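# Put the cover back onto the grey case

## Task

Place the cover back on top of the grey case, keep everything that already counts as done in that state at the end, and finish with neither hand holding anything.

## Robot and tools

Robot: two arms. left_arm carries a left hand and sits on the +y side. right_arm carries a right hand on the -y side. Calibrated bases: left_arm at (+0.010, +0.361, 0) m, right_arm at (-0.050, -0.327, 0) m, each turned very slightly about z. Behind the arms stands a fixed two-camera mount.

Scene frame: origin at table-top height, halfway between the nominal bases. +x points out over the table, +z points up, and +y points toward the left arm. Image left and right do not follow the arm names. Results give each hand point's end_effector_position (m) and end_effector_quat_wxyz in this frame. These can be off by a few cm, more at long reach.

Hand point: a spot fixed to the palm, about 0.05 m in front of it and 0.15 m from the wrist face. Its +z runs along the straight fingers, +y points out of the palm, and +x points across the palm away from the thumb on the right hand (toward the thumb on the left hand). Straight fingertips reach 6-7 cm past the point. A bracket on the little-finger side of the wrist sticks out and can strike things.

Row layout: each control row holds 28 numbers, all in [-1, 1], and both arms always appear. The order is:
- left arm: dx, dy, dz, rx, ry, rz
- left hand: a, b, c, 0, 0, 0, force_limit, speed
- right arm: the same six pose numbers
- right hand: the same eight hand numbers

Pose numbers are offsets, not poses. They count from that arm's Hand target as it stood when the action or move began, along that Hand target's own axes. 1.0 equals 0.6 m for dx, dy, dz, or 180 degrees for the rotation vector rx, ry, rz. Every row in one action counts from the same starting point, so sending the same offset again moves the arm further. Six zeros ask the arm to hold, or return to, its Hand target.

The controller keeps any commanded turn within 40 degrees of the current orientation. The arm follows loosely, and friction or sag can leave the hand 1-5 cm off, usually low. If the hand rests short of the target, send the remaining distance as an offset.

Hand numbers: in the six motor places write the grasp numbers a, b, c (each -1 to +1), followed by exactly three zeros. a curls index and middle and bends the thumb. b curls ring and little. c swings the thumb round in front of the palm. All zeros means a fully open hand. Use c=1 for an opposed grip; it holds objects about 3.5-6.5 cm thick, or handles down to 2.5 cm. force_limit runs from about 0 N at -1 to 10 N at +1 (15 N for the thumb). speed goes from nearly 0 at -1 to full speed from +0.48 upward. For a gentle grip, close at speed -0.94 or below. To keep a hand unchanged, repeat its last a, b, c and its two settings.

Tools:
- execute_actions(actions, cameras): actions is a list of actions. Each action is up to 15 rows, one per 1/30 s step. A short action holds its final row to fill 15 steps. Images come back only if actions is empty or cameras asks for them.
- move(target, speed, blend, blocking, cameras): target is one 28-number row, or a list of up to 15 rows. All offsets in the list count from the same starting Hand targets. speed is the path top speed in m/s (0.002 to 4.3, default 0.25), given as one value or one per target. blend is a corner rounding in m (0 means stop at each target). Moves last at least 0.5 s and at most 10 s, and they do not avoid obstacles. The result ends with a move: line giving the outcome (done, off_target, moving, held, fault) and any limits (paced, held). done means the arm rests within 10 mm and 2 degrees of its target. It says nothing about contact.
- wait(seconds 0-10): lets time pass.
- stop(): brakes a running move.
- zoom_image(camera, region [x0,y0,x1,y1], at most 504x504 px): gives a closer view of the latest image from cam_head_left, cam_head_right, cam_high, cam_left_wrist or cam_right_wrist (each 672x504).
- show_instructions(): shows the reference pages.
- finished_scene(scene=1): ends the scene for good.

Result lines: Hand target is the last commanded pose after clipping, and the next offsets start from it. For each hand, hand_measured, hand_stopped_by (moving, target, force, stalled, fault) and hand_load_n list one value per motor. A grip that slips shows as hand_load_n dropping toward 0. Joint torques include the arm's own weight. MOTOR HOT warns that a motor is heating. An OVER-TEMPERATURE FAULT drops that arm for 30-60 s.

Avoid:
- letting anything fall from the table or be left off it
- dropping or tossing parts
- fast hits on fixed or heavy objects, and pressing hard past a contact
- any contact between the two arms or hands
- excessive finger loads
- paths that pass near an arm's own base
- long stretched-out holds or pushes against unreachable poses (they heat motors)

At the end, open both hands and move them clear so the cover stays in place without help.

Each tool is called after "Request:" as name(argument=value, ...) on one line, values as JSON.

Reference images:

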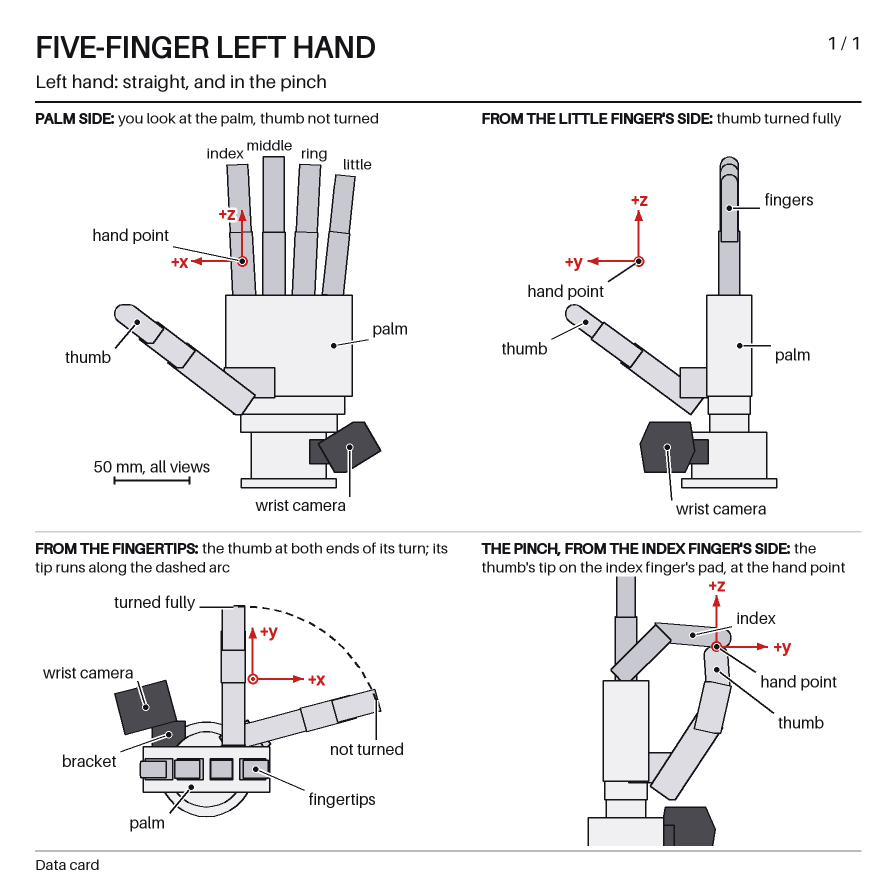

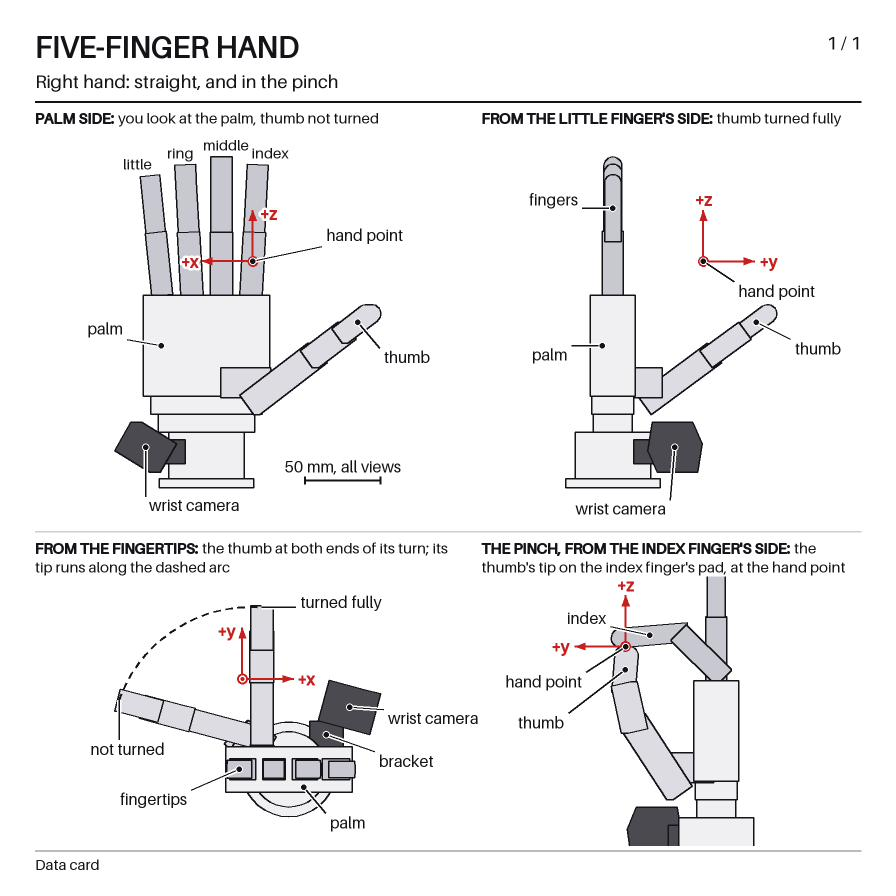

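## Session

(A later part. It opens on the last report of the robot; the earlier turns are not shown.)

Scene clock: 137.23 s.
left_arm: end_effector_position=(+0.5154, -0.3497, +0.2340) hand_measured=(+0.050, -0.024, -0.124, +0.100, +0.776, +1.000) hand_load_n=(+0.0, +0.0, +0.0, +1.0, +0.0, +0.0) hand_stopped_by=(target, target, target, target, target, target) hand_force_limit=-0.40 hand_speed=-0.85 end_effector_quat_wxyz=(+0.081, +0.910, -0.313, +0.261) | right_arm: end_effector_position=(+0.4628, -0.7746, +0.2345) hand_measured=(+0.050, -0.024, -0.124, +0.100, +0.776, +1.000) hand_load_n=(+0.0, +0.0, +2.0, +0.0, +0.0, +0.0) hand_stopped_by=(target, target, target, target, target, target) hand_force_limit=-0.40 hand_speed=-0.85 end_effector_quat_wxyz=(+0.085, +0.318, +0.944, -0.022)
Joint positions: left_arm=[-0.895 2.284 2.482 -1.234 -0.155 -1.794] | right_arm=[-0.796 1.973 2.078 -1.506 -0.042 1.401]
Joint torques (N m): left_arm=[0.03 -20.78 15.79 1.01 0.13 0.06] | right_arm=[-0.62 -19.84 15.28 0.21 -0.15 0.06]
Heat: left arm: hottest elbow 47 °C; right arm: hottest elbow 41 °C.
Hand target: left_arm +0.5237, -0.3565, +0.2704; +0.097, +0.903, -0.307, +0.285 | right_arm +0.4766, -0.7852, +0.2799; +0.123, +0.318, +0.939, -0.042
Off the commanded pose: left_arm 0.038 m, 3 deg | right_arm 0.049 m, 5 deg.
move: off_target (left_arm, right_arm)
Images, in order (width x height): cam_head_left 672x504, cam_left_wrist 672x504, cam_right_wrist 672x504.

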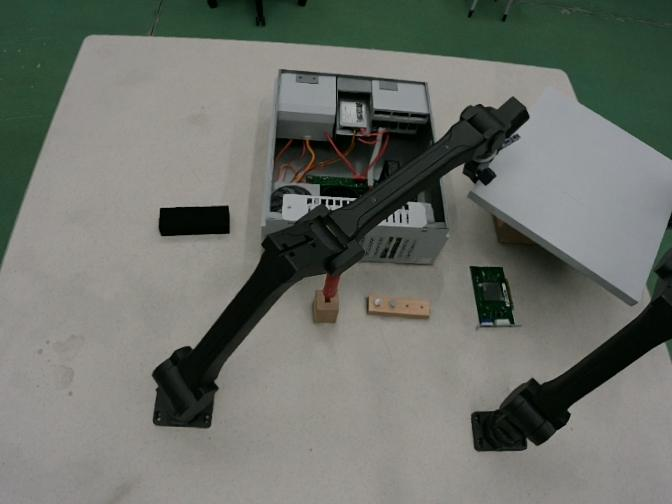

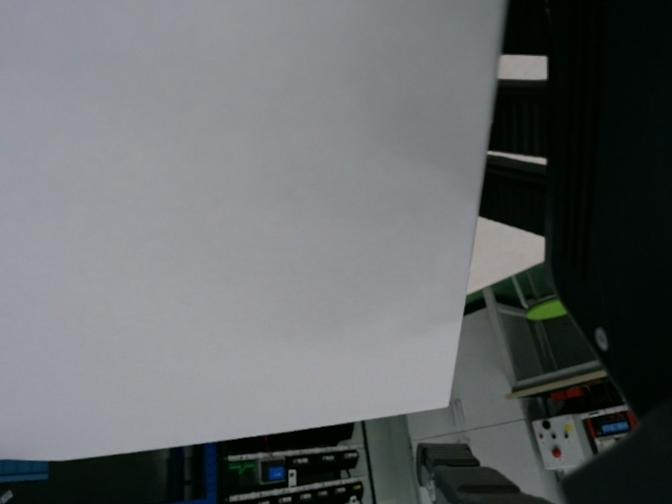

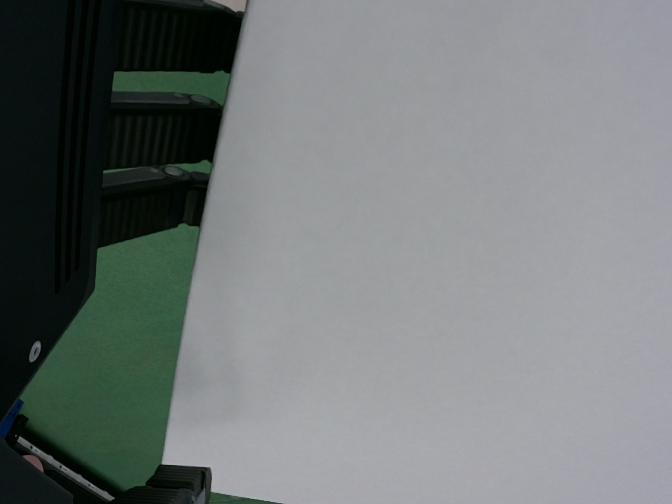

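Request:
move(target=[0,0,0,0,0,0,0.5,0.5,1,0,0,0,-0.4,-0.8,0,0,0,0,0,0,0.5,0.5,1,0,0,0,-0.4,-0.8], speed=0.05, cameras=["cam_right_wrist","cam_left_wrist","cam_high"])

Scene clock: 142.87 s.
left_arm: end_effector_position=(+0.5176, -0.3515, +0.2467) hand_measured=(+0.050, -0.024, +0.026, +0.100, +0.428, -0.630) hand_load_n=(+0.0, +0.0, +0.0, +2.0, +5.0, +4.0) hand_stopped_by=(target, target, target, target, target, force) hand_force_limit=-0.40 hand_speed=-0.80 end_effector_quat_wxyz=(+0.089, +0.909, -0.306, +0.267) | right_arm: end_effector_position=(+0.4640, -0.7760, +0.2391) hand_measured=(+0.050, -0.024, +0.026, +0.100, +0.428, -0.616) hand_load_n=(+0.0, +1.5, +3.0, +0.0, +5.5, +3.5) hand_stopped_by=(target, target, target, target, target, force) hand_force_limit=-0.40 hand_speed=-0.80 end_effector_quat_wxyz=(+0.088, +0.321, +0.943, -0.023)
Joint positions: left_arm=[-0.894 2.285 2.509 -1.241 -0.15 -1.806] | right_arm=[-0.796 1.973 2.089 -1.509 -0.043 1.407]
Joint torques (N m): left_arm=[-0.15 -20.84 15.1 0.95 0.01 0.13] | right_arm=[-0.62 -19.66 14.79 0.28 -0.11 0.01]
Heat: left arm: hottest elbow 47 °C; right arm: hottest elbow 42 °C.
Hand target: left_arm +0.5238, -0.3564, +0.2706; +0.097, +0.903, -0.306, +0.285 | right_arm +0.4766, -0.7852, +0.2799; +0.123, +0.318, +0.939, -0.042
Off the commanded pose: left_arm 0.025 m, 2 deg | right_arm 0.044 m, 5 deg.
move: off_target (left_arm, right_arm)
Images, in order (width x height): cam_high 672x504, cam_left_wrist 672x504, cam_right_wrist 672x504.

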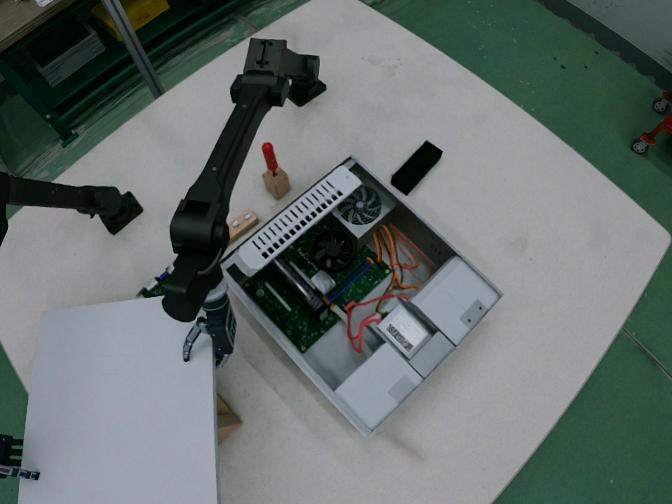

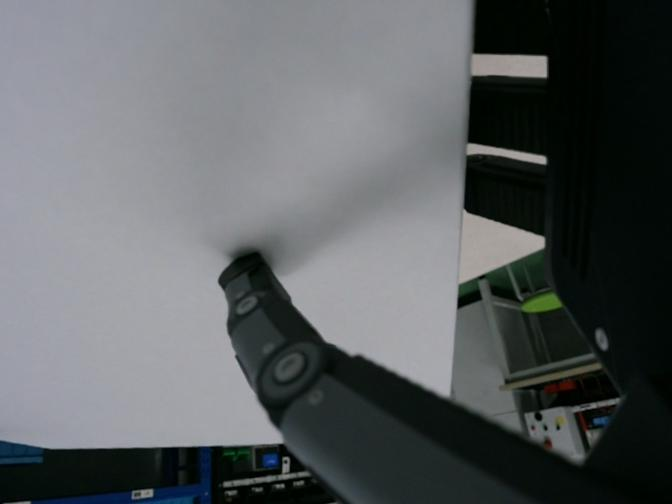

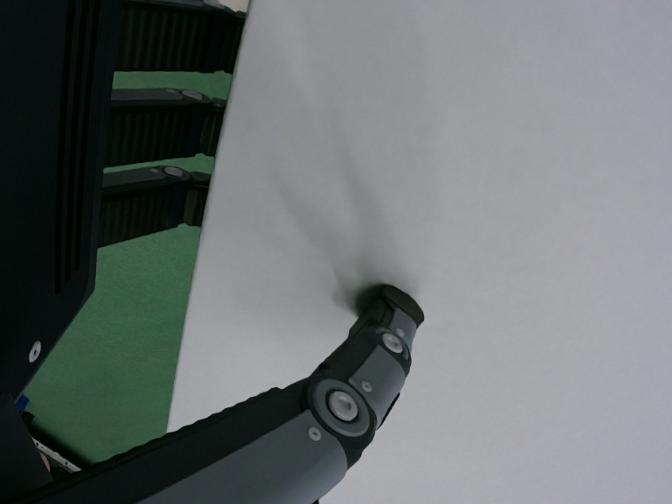

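Request:
move(target=[0.0215,-0.0265,-0.0663,0,0,0,0.5,0.5,1,0,0,0,-0.4,-0.8,0.0022,0.0265,-0.0695,0,0,0,0.5,0.5,1,0,0,0,-0.4,-0.8], speed=0.05, cameras=["cam_right_wrist","cam_left_wrist","cam_high","cam_head_left"])

Scene clock: 146.60 s.
left_arm: end_effector_position=(+0.5161, -0.3348, +0.2433) hand_measured=(+0.050, -0.024, +0.026, +0.100, +0.428, -0.630) hand_load_n=(+0.0, +0.0, +0.0, +5.0, +6.5, +2.0) hand_stopped_by=(target, target, target, target, target, force) hand_force_limit=-0.40 hand_speed=-0.80 end_effector_quat_wxyz=(+0.076, +0.917, -0.308, +0.241) | right_arm: end_effector_position=(+0.4643, -0.7614, +0.2607) hand_measured=(+0.050, -0.024, +0.026, +0.100, +0.428, -0.616) hand_load_n=(+0.0, +6.5, +0.0, +0.0, +6.5, -3.5) hand_stopped_by=(target, target, target, target, target, force) hand_force_limit=-0.40 hand_speed=-0.80 end_effector_quat_wxyz=(+0.078, +0.315, +0.946, -0.017)
Joint positions: left_arm=[-0.88 2.285 2.527 -1.317 -0.137 -1.8] | right_arm=[-0.781 1.973 2.15 -1.593 -0.042 1.408]
Joint torques (N m): left_arm=[0.21 -22.83 16.09 1.03 -0.25 0.18] | right_arm=[-0.15 -21.3 15.45 -0.05 0.04 0.19]
Heat: left arm: hottest elbow 48 °C; right arm: hottest elbow 42 °C.
Hand target: left_arm +0.5237, -0.3364, +0.3104; +0.097, +0.903, -0.307, +0.285 | right_arm +0.4765, -0.7653, +0.3198; +0.123, +0.318, +0.939, -0.042
Off the commanded pose: left_arm 0.068 m, 6 deg | right_arm 0.061 m, 6 deg.
move: off_target (left_arm, right_arm)
Images, in order (width x height): cam_head_left 672x504, cam_high 672x504, cam_left_wrist 672x504, cam_right_wrist 672x504.

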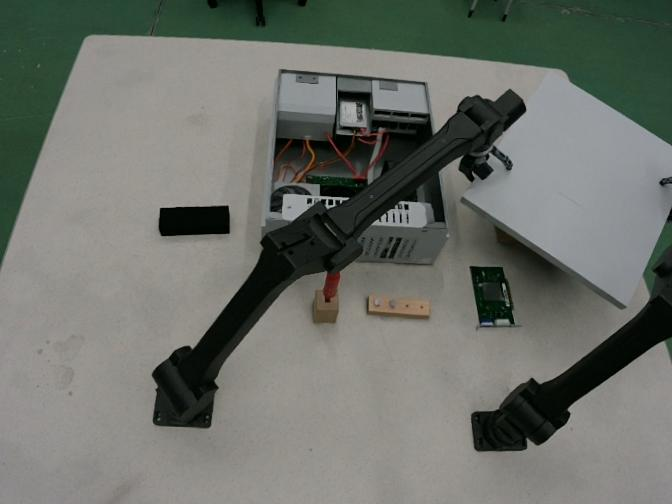

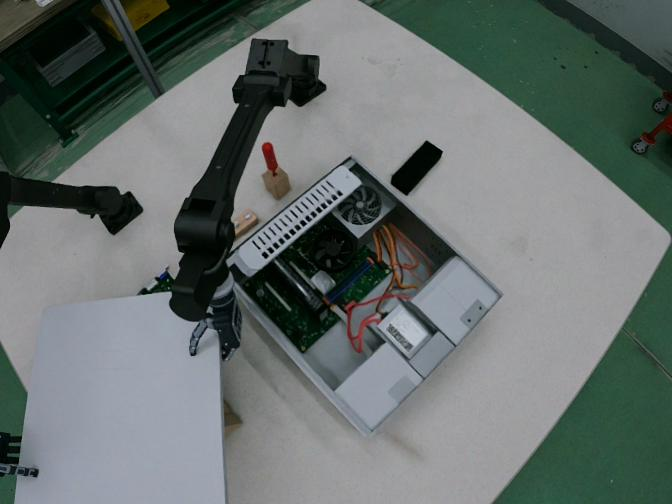

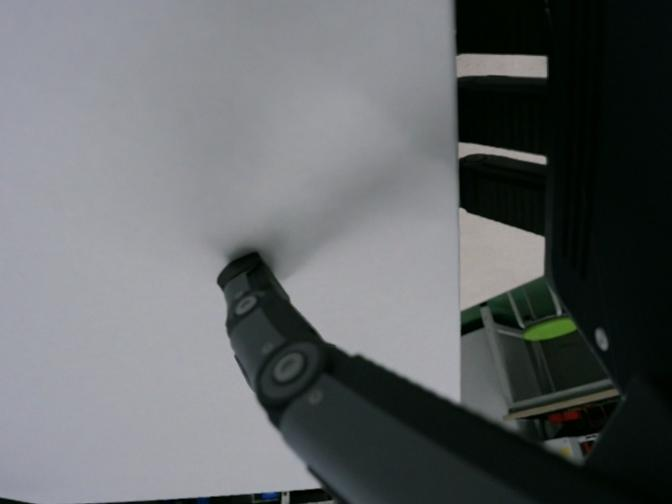

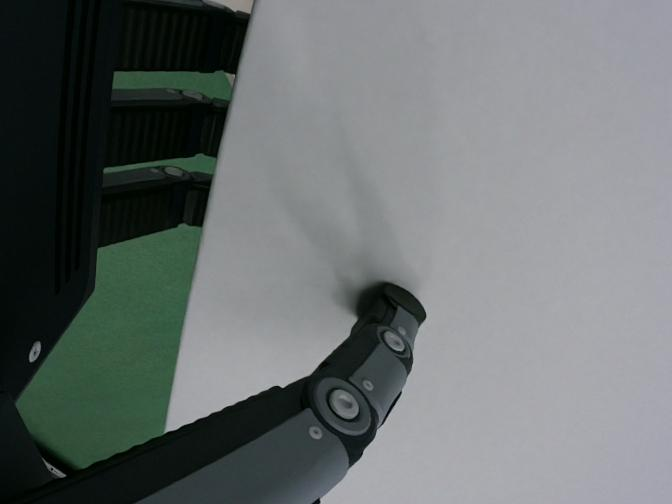

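Request:
move(target=[0.0478,0,-0.0683,0,0,0,0.5,0.5,1,0,0,0,-0.4,-0.8,-0.0129,0,-0.0483,0,0,0,0.5,0.5,1,0,0,0,-0.4,-0.8], speed=0.05, cameras=["cam_left_wrist","cam_high","cam_head_left"])

Scene clock: 150.63 s.
left_arm: end_effector_position=(+0.5181, -0.3366, +0.3048) hand_measured=(+0.050, -0.024, +0.026, +0.100, +0.428, -0.630) hand_load_n=(+0.0, +0.0, +0.0, +2.5, +3.0, +2.0) hand_stopped_by=(target, target, target, target, target, force) hand_force_limit=-0.40 hand_speed=-0.80 end_effector_quat_wxyz=(+0.089, +0.910, -0.307, +0.264) | right_arm: end_effector_position=(+0.4668, -0.7640, +0.3019) hand_measured=(+0.050, -0.024, +0.026, +0.100, +0.428, -0.616) hand_load_n=(+0.0, +4.5, +1.0, +0.0, +4.5, +0.5) hand_stopped_by=(target, target, target, target, target, force) hand_force_limit=-0.40 hand_speed=-0.80 end_effector_quat_wxyz=(+0.088, +0.320, +0.943, -0.022)
Joint positions: left_arm=[-0.88 2.379 2.848 -1.49 -0.139 -1.793] | right_arm=[-0.781 1.999 2.299 -1.695 -0.042 1.42]
Joint torques (N m): left_arm=[-0.26 -22.07 16.02 1.22 -0.08 0.12] | right_arm=[-0.15 -20.48 14.74 0.14 0.04 0.1]
Heat: left arm: hottest elbow 49 °C; right arm: hottest elbow 42 °C.
Hand target: left_arm +0.5237, -0.3364, +0.3603; +0.097, +0.903, -0.307, +0.285 | right_arm +0.4766, -0.7653, +0.3497; +0.123, +0.318, +0.939, -0.042
Off the commanded pose: left_arm 0.056 m, 3 deg | right_arm 0.049 m, 5 deg.
elbow stopped short (left arm): the move would have taken joint 3 (elbow) straighter than the controller allows.
joint sent to its limit (right arm) — joint 4 (wrist pitch), lower limit. The joint targets still meet the commanded pose.
move: off_target (left_arm, right_arm)
Images, in order (width x height): cam_head_left 672x504, cam_high 672x504, cam_left_wrist 672x504.

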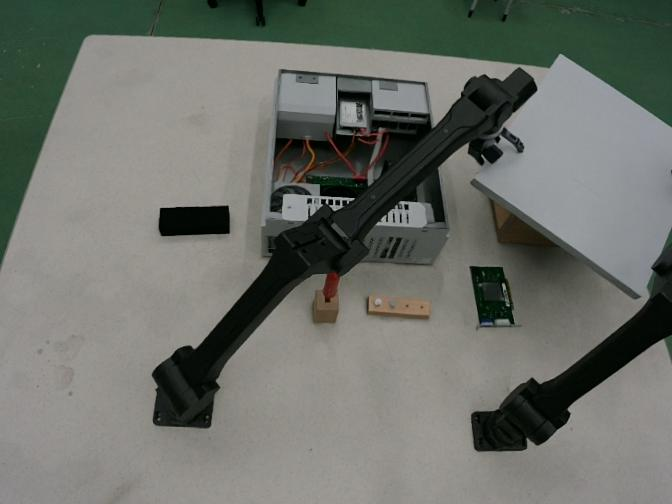

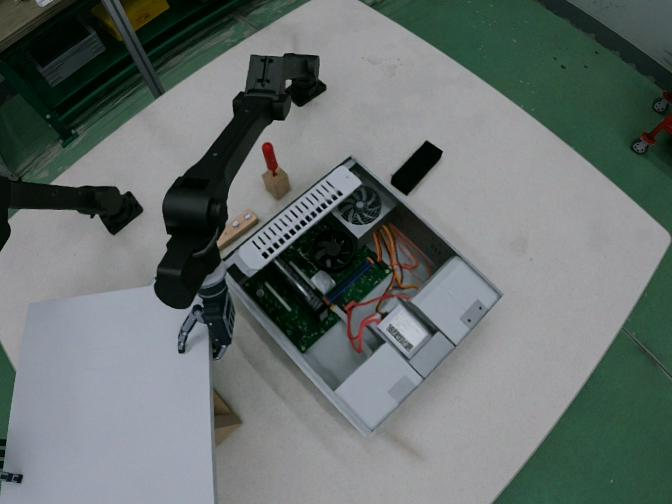

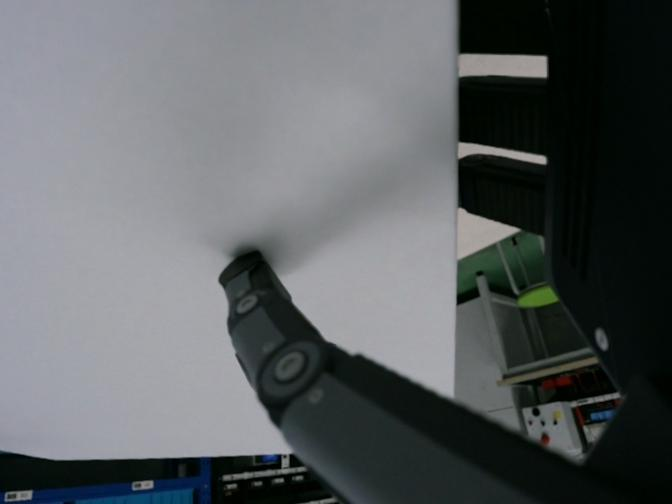

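Request:
move(target=[[-0.0433,-0.0527,-0.0303,0.0106,0,-0.0152,0.5,0.5,1,0,0,0,-0.4,-0.8,0.0140,0.0752,-0.0158,-0.0048,0,-0.0179,0.5,0.5,1,0,0,0,-0.4,-0.8],[-0.0858,-0.1047,-0.0600,0.0213,0,-0.0304,0.5,0.5,1,0,0,0,-0.4,-0.8,0.0282,0.1515,-0.0317,-0.0096,0,-0.0358,0.5,0.5,1,0,0,0,-0.4,-0.8],[-0.1278,-0.1560,-0.0895,0.0319,0,-0.0455,0.5,0.5,1,0,0,0,-0.4,-0.8,0.0437,0.2288,-0.0463,-0.0144,0,-0.0537,0.5,0.5,1,0,0,0,-0.4,-0.8]], speed=0.08, blend=[0.01,0.01,0], cameras=["cam_left_wrist","cam_right_wrist","cam_high","cam_head_left"])

Scene clock: 158.40 s.
left_arm: end_effector_position=(+0.5000, -0.2071, +0.3095) hand_measured=(+0.050, -0.024, +0.026, +0.100, +0.428, -0.630) hand_load_n=(+0.0, +0.0, +0.0, +3.0, +4.0, +2.5) hand_stopped_by=(target, target, target, target, target, force) hand_force_limit=-0.40 hand_speed=-0.80 end_effector_quat_wxyz=(+0.049, +0.937, -0.238, +0.250) | right_arm: end_effector_position=(+0.5393, -0.6394, +0.3356) hand_measured=(+0.050, -0.024, +0.026, +0.100, +0.428, -0.616) hand_load_n=(+0.5, +5.5, +0.0, +0.0, +5.0, -2.5) hand_stopped_by=(target, target, target, target, target, force) hand_force_limit=-0.40 hand_speed=-0.80 end_effector_quat_wxyz=(+0.112, +0.222, +0.968, -0.023)
Joint positions: left_arm=[-0.813 1.89 2.053 -1.253 -0.194 -1.871] | right_arm=[-0.566 1.947 2.299 -1.697 -0.038 1.432]
Joint torques (N m): left_arm=[0.32 -20.19 11.82 2.36 -0.25 -0.03] | right_arm=[-0.73 -21.6 9.74 0.36 0.17 0.28]
Heat: left arm: hottest elbow 48 °C; right arm: hottest elbow 44 °C.
Hand target: left_arm +0.5066, -0.2050, +0.3601; +0.072, +0.926, -0.227, +0.292 | right_arm +0.5342, -0.6366, +0.3699; +0.127, +0.235, +0.963, -0.031
Off the commanded pose: left_arm 0.051 m, 6 deg | right_arm 0.035 m, 2 deg.
joint sent to its limit (right arm) — joint 4 (wrist pitch), lower limit. The joint targets still meet the commanded pose.
move: off_target (left_arm, right_arm)
Images, in order (width x height): cam_head_left 672x504, cam_high 672x504, cam_left_wrist 672x504, cam_right_wrist 672x504.

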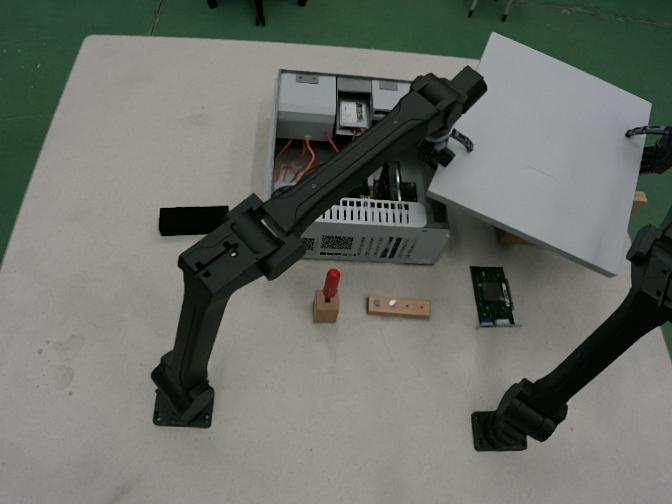

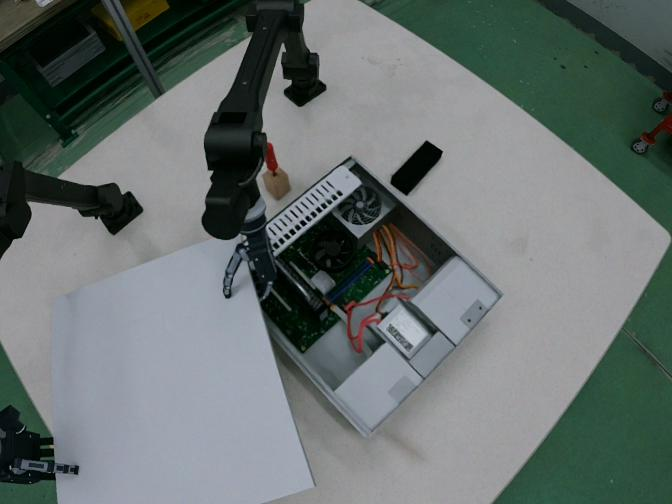

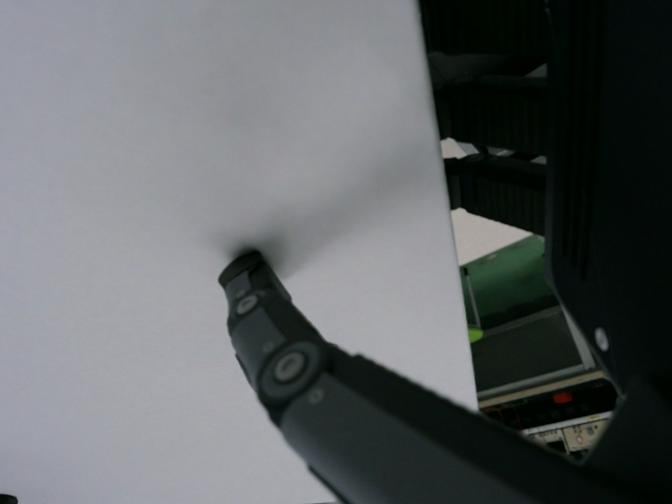

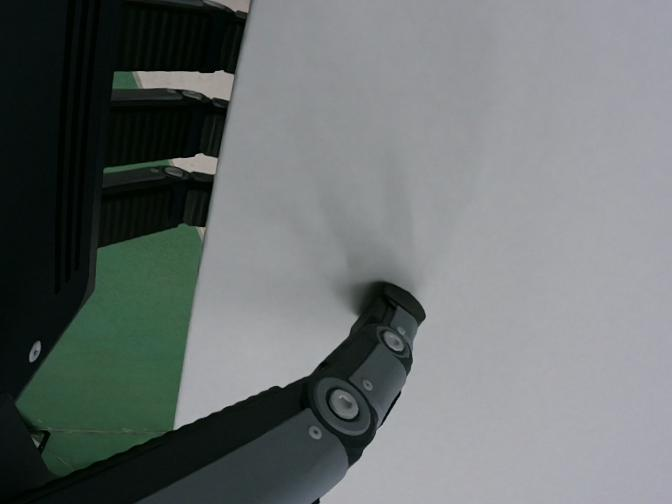

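Request:
move(target=[[-0.0550,-0.1120,-0.0385,0.0158,0,-0.0225,0.5,0.5,1,0,0,0,-0.4,-0.8,0.0157,0.1482,-0.0043,-0.0071,0,-0.0266,0.5,0.5,1,0,0,0,-0.4,-0.8],[-0.1087,-0.2220,-0.0760,0.0315,0,-0.0451,0.5,0.5,1,0,0,0,-0.4,-0.8,0.0328,0.2983,-0.0088,-0.0142,0,-0.0531,0.5,0.5,1,0,0,0,-0.4,-0.8],[-0.1608,-0.3302,-0.1127,0.0473,0,-0.0676,0.5,0.5,1,0,0,0,-0.4,-0.8,0.0585,0.4503,0.0103,-0.0214,0,-0.0797,0.5,0.5,1,0,0,0,-0.4,-0.8],[-0.2117,-0.4362,-0.1480,0.0631,0,-0.0901,0.5,0.5,1,0,0,0,-0.4,-0.8,0.0857,0.6047,0.0290,-0.0285,0,-0.1062,0.5,0.5,1,0,0,0,-0.4,-0.8]], speed=0.1, blend=[0.01,0.01,0.01,0], cameras=["cam_left_wrist","cam_right_wrist","cam_high","cam_head_left"])

Scene clock: 165.43 s.
left_arm: end_effector_position=(+0.4819, +0.1006, +0.3171) hand_measured=(+0.050, -0.024, +0.026, +0.100, +0.426, -0.630) hand_load_n=(+0.0, +0.0, +0.0, +2.0, +1.0, +0.5) hand_stopped_by=(target, target, target, target, target, force) hand_force_limit=-0.40 hand_speed=-0.80 end_effector_quat_wxyz=(+0.001, +0.965, -0.071, +0.252) | right_arm: end_effector_position=(+0.6522, -0.2989, +0.2948) hand_measured=(+0.050, -0.024, +0.026, +0.100, +0.428, -0.616) hand_load_n=(+0.0, +0.5, +6.5, +2.0, +8.5, +4.0) hand_stopped_by=(target, target, target, target, target, force) hand_force_limit=-0.40 hand_speed=-0.80 end_effector_quat_wxyz=(+0.089, +0.073, +0.993, -0.004)
Joint positions: left_arm=[-0.452 1.314 1.381 -1.163 -0.194 -1.861] | right_arm=[-0.008 2.036 2.341 -1.698 0.016 1.681]
Joint torques (N m): left_arm=[-0.5 -12.28 12.38 2.86 0 0.03] | right_arm=[-0.15 -20.48 14.83 0.31 0.42 -0.07]
Heat: left arm: hottest elbow 48 °C; right arm: hottest elbow 44 °C.
Hand target: left_arm +0.4901, +0.0987, +0.3598; +0.021, +0.952, -0.064, +0.300 | right_arm +0.6613, -0.2938, +0.3400; +0.130, +0.066, +0.989, -0.008
Off the commanded pose: left_arm 0.043 m, 6 deg | right_arm 0.046 m, 5 deg.
joint sent to its limit (right arm) — joint 4 (wrist pitch), lower limit. The joint targets still meet the commanded pose.
move: off_target (left_arm, right_arm)
Images, in order (width x height): cam_head_left 672x504, cam_high 672x504, cam_left_wrist 672x504, cam_right_wrist 672x504.

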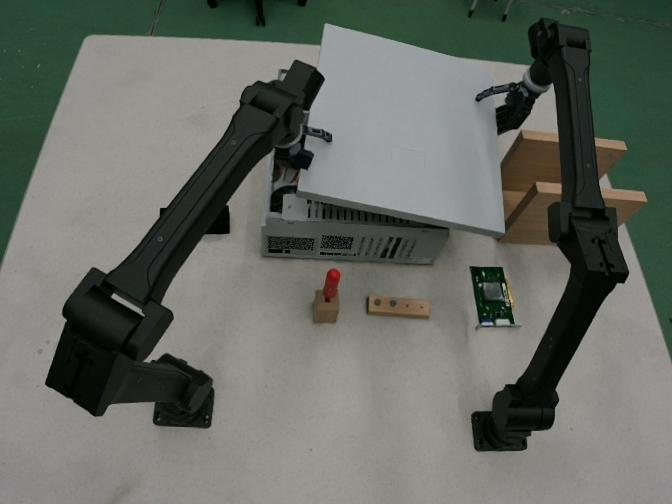

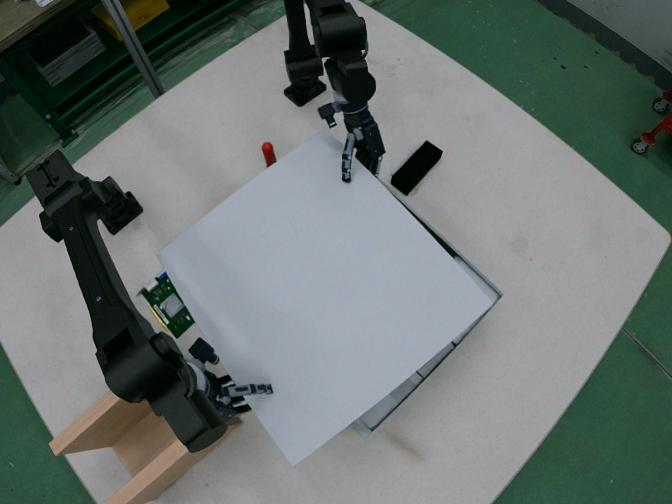

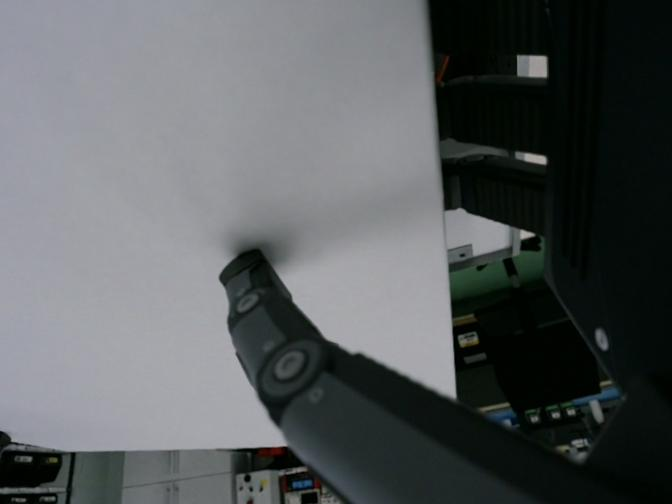

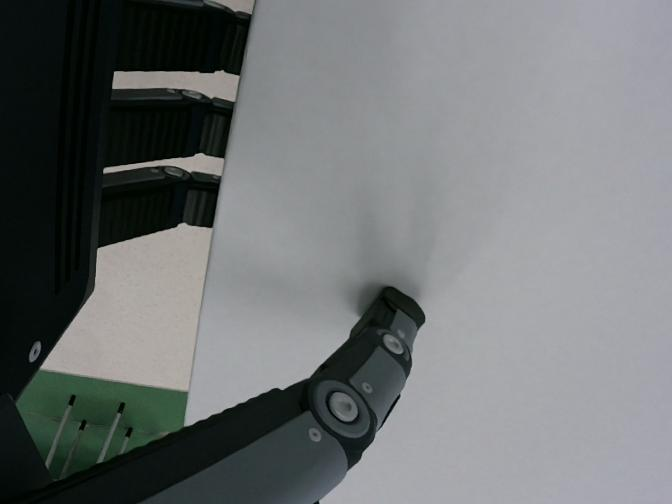

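Request:
zoom_image(camera="cam_head_left", region=[260, 10, 560, 260])

Request:
zoom_image(camera="cam_high", region=[140, 110, 520, 480])

Scaled by 1.680 from the camera's 672x504 image, which has a finer 960x720 frame.

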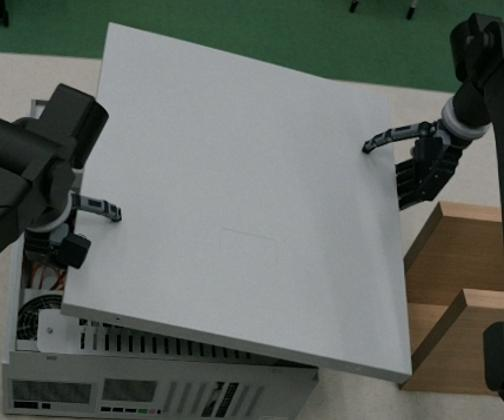

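Scaled by 1.326 from the camera's 672x504 image, which has a finer 960x720 frame.

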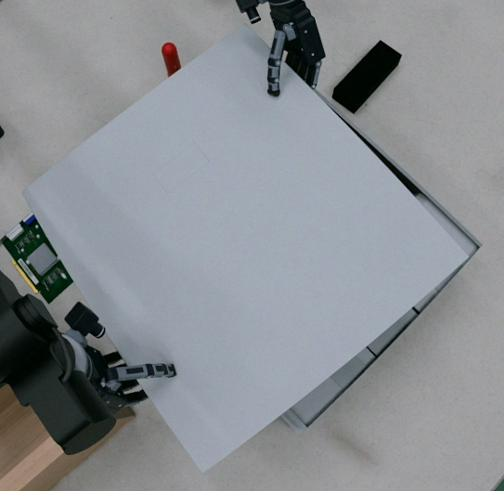

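Request:
move(target=[[-0.0290,-0.0720,0.0408,0.0096,0,-0.0137,0.5,0.5,1,0,0,0,-0.4,-0.8,-0.0177,0.0922,0.0565,-0.0043,0,-0.0161,0.5,0.5,1,0,0,0,-0.4,-0.8],[-0.0573,-0.1430,0.0820,0.0191,0,-0.0273,0.5,0.5,1,0,0,0,-0.4,-0.8,-0.0352,0.1855,0.1128,-0.0086,0,-0.0322,0.5,0.5,1,0,0,0,-0.4,-0.8]], speed=0.06, blend=[0.01,0], cameras=["cam_left_wrist","cam_right_wrist","cam_high","cam_head_left"])

Scene clock: 179.70 s.
left_arm: end_effector_position=(+0.4886, +0.1860, +0.2566) hand_measured=(+0.050, -0.024, +0.026, +0.100, +0.426, -0.630) hand_load_n=(+0.0, +0.0, +0.0, +3.0, -0.5, +0.0) hand_stopped_by=(target, target, target, target, target, force) hand_force_limit=-0.40 hand_speed=-0.80 end_effector_quat_wxyz=(-0.012, +0.968, -0.021, +0.249) | right_arm: end_effector_position=(+0.7048, -0.1959, +0.2339) hand_measured=(+0.050, -0.024, +0.026, +0.100, +0.428, -0.616) hand_load_n=(+0.0, +0.5, +6.5, +2.0, +8.5, +0.5) hand_stopped_by=(target, target, target, target, target, force) hand_force_limit=-0.40 hand_speed=-0.80 end_effector_quat_wxyz=(+0.089, +0.017, +0.996, -0.003)
Joint positions: left_arm=[-0.279 1.242 1.16 -1.009 -0.161 -1.798] | right_arm=[0.135 2.257 2.556 -1.694 0.027 1.709]
Joint torques (N m): left_arm=[-0.15 -11.52 12.6 2.76 0.32 -0.01] | right_arm=[-0.09 -22.83 14.63 0.2 0.34 0.01]
Heat: left arm: hottest elbow 49 °C; right arm: hottest elbow 43 °C.
Hand target: left_arm +0.5016, +0.1836, +0.2995; +0.005, +0.954, -0.014, +0.300 | right_arm +0.7137, -0.1883, +0.2800; +0.130, +0.014, +0.991, -0.002
Off the commanded pose: left_arm 0.045 m, 7 deg | right_arm 0.048 m, 5 deg.
move: off_target (left_arm, right_arm)
Images, in order (width x height): cam_head_left 672x504, cam_high 672x504, cam_left_wrist 672x504, cam_right_wrist 672x504.

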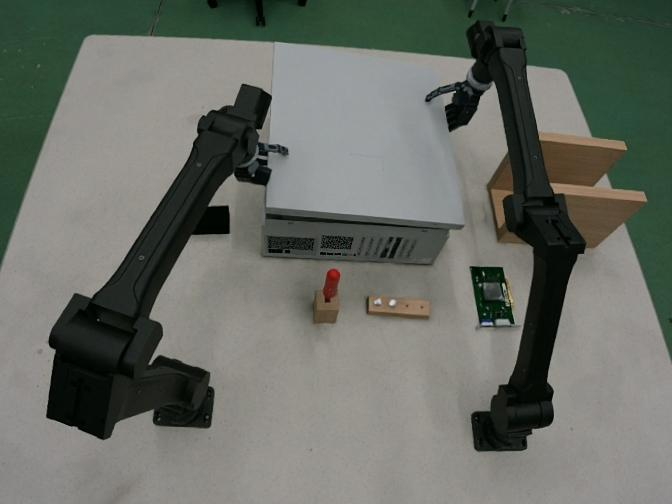

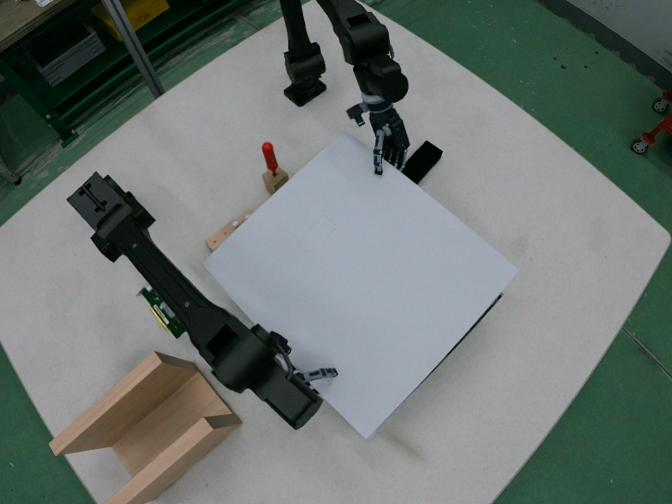

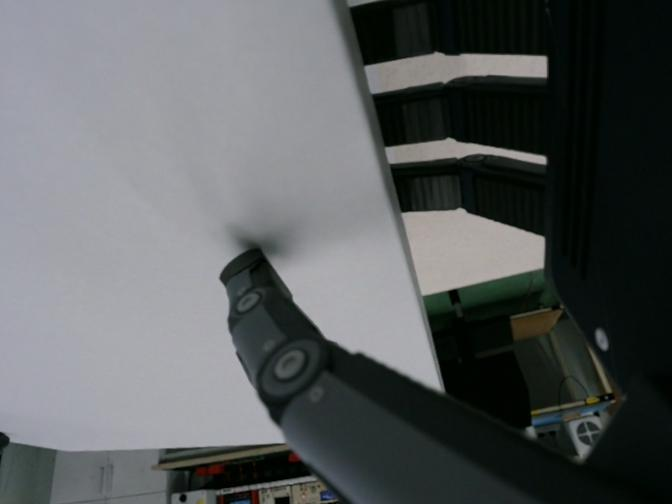

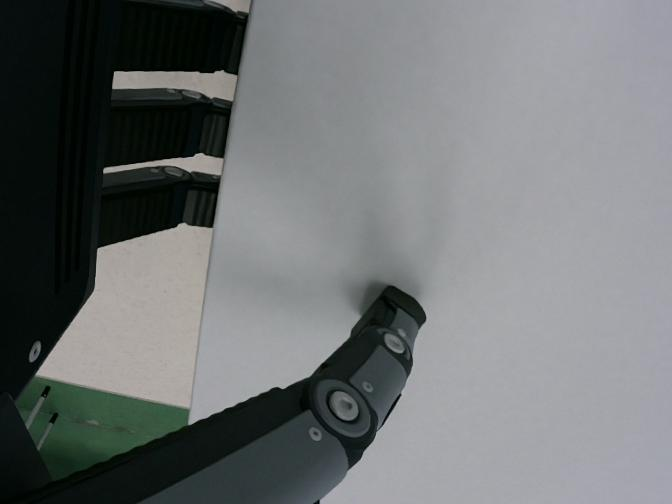

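Request:
zoom_image(camera="cam_head_left", region=[240, 30, 490, 280])

Request:
zoom_image(camera="cam_high", region=[190, 110, 540, 460])

Scaled by 2.016 from the camera's 672x504 image, which has a finer 960x720 frame.

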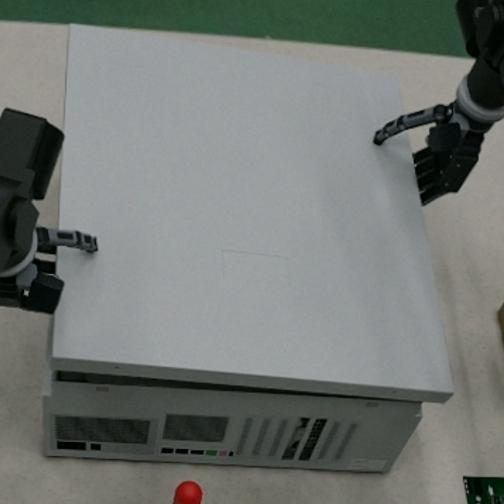

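Scaled by 1.440 from the camera's 672x504 image, which has a finer 960x720 frame.

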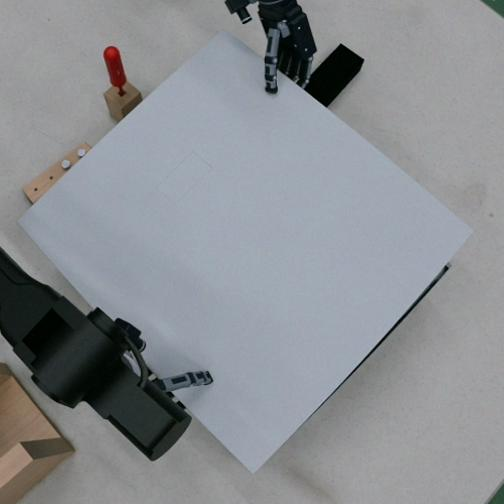

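Request:
move(target=[0,0,0,0,0,0,0.35,-1,0,0,0,0,-0.4,-0.8,0,0,0,0,0,0,0.5,0.5,1,0,0,0,-0.4,-0.8], speed=0.05, cameras=["cam_left_wrist","cam_high","cam_head_left"])

Scene clock: 189.80 s.
left_arm: end_effector_position=(+0.4886, +0.1859, +0.2566) hand_measured=(+1.000, +1.000, +0.550, +0.100, +0.438, +1.000) hand_load_n=(+0.0, +0.0, +0.0, +2.5, +0.0, +0.0) hand_stopped_by=(target, target, target, target, target, target) hand_force_limit=-0.40 hand_speed=-0.80 end_effector_quat_wxyz=(-0.012, +0.968, -0.022, +0.249) | right_arm: end_effector_position=(+0.7048, -0.1959, +0.2339) hand_measured=(+0.050, -0.024, +0.026, +0.100, +0.428, -0.616) hand_load_n=(+0.0, +0.5, +7.0, +2.0, +8.5, +0.5) hand_stopped_by=(target, target, target, target, target, force) hand_force_limit=-0.40 hand_speed=-0.80 end_effector_quat_wxyz=(+0.089, +0.017, +0.996, -0.003)
Joint positions: left_arm=[-0.279 1.242 1.16 -1.009 -0.161 -1.797] | right_arm=[0.135 2.257 2.556 -1.694 0.028 1.709]
Joint torques (N m): left_arm=[-0.44 -11.34 12.41 2.96 0.21 0.01] | right_arm=[-0.09 -22.65 14.91 0.14 0.33 0.01]
Heat: left arm: hottest elbow 49 °C; right arm: hottest elbow 46 °C.
Hand target: left_arm +0.5016, +0.1836, +0.2996; +0.005, +0.954, -0.014, +0.300 | right_arm +0.7137, -0.1884, +0.2800; +0.130, +0.014, +0.991, -0.002
Off the commanded pose: left_arm 0.045 m, 7 deg | right_arm 0.048 m, 5 deg.
joint sent to its limit (right arm) — joint 4 (wrist pitch), lower limit. The joint targets still meet the commanded pose.
move: off_target (left_arm, right_arm)
Images, in order (width x height): cam_head_left 672x504, cam_high 672x504, cam_left_wrist 672x504.

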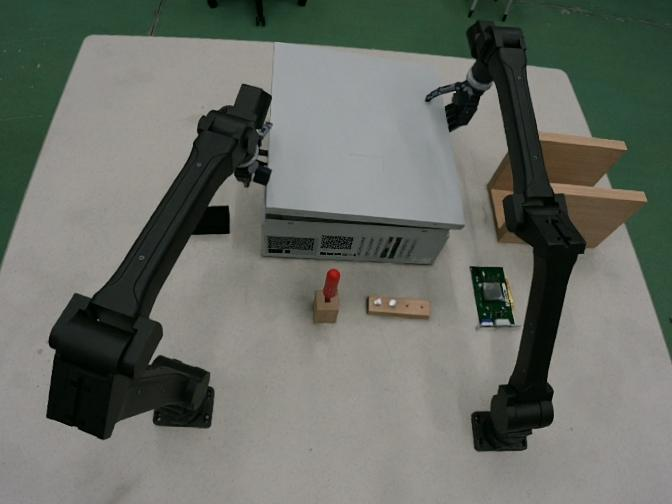

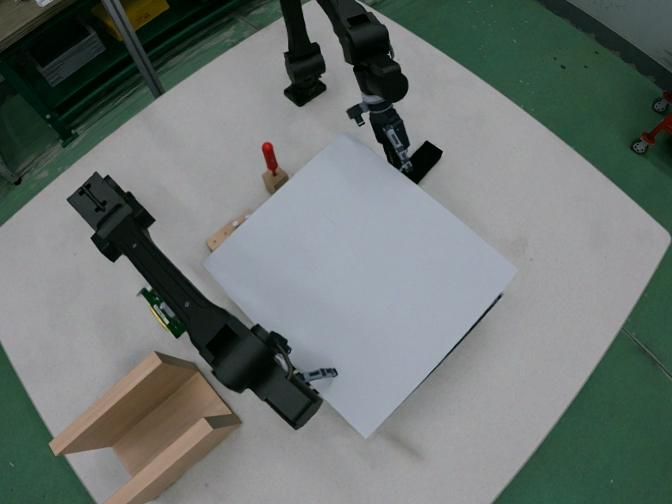

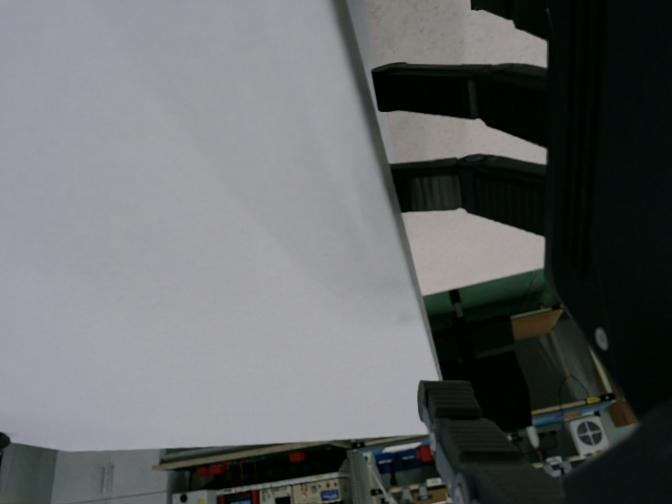

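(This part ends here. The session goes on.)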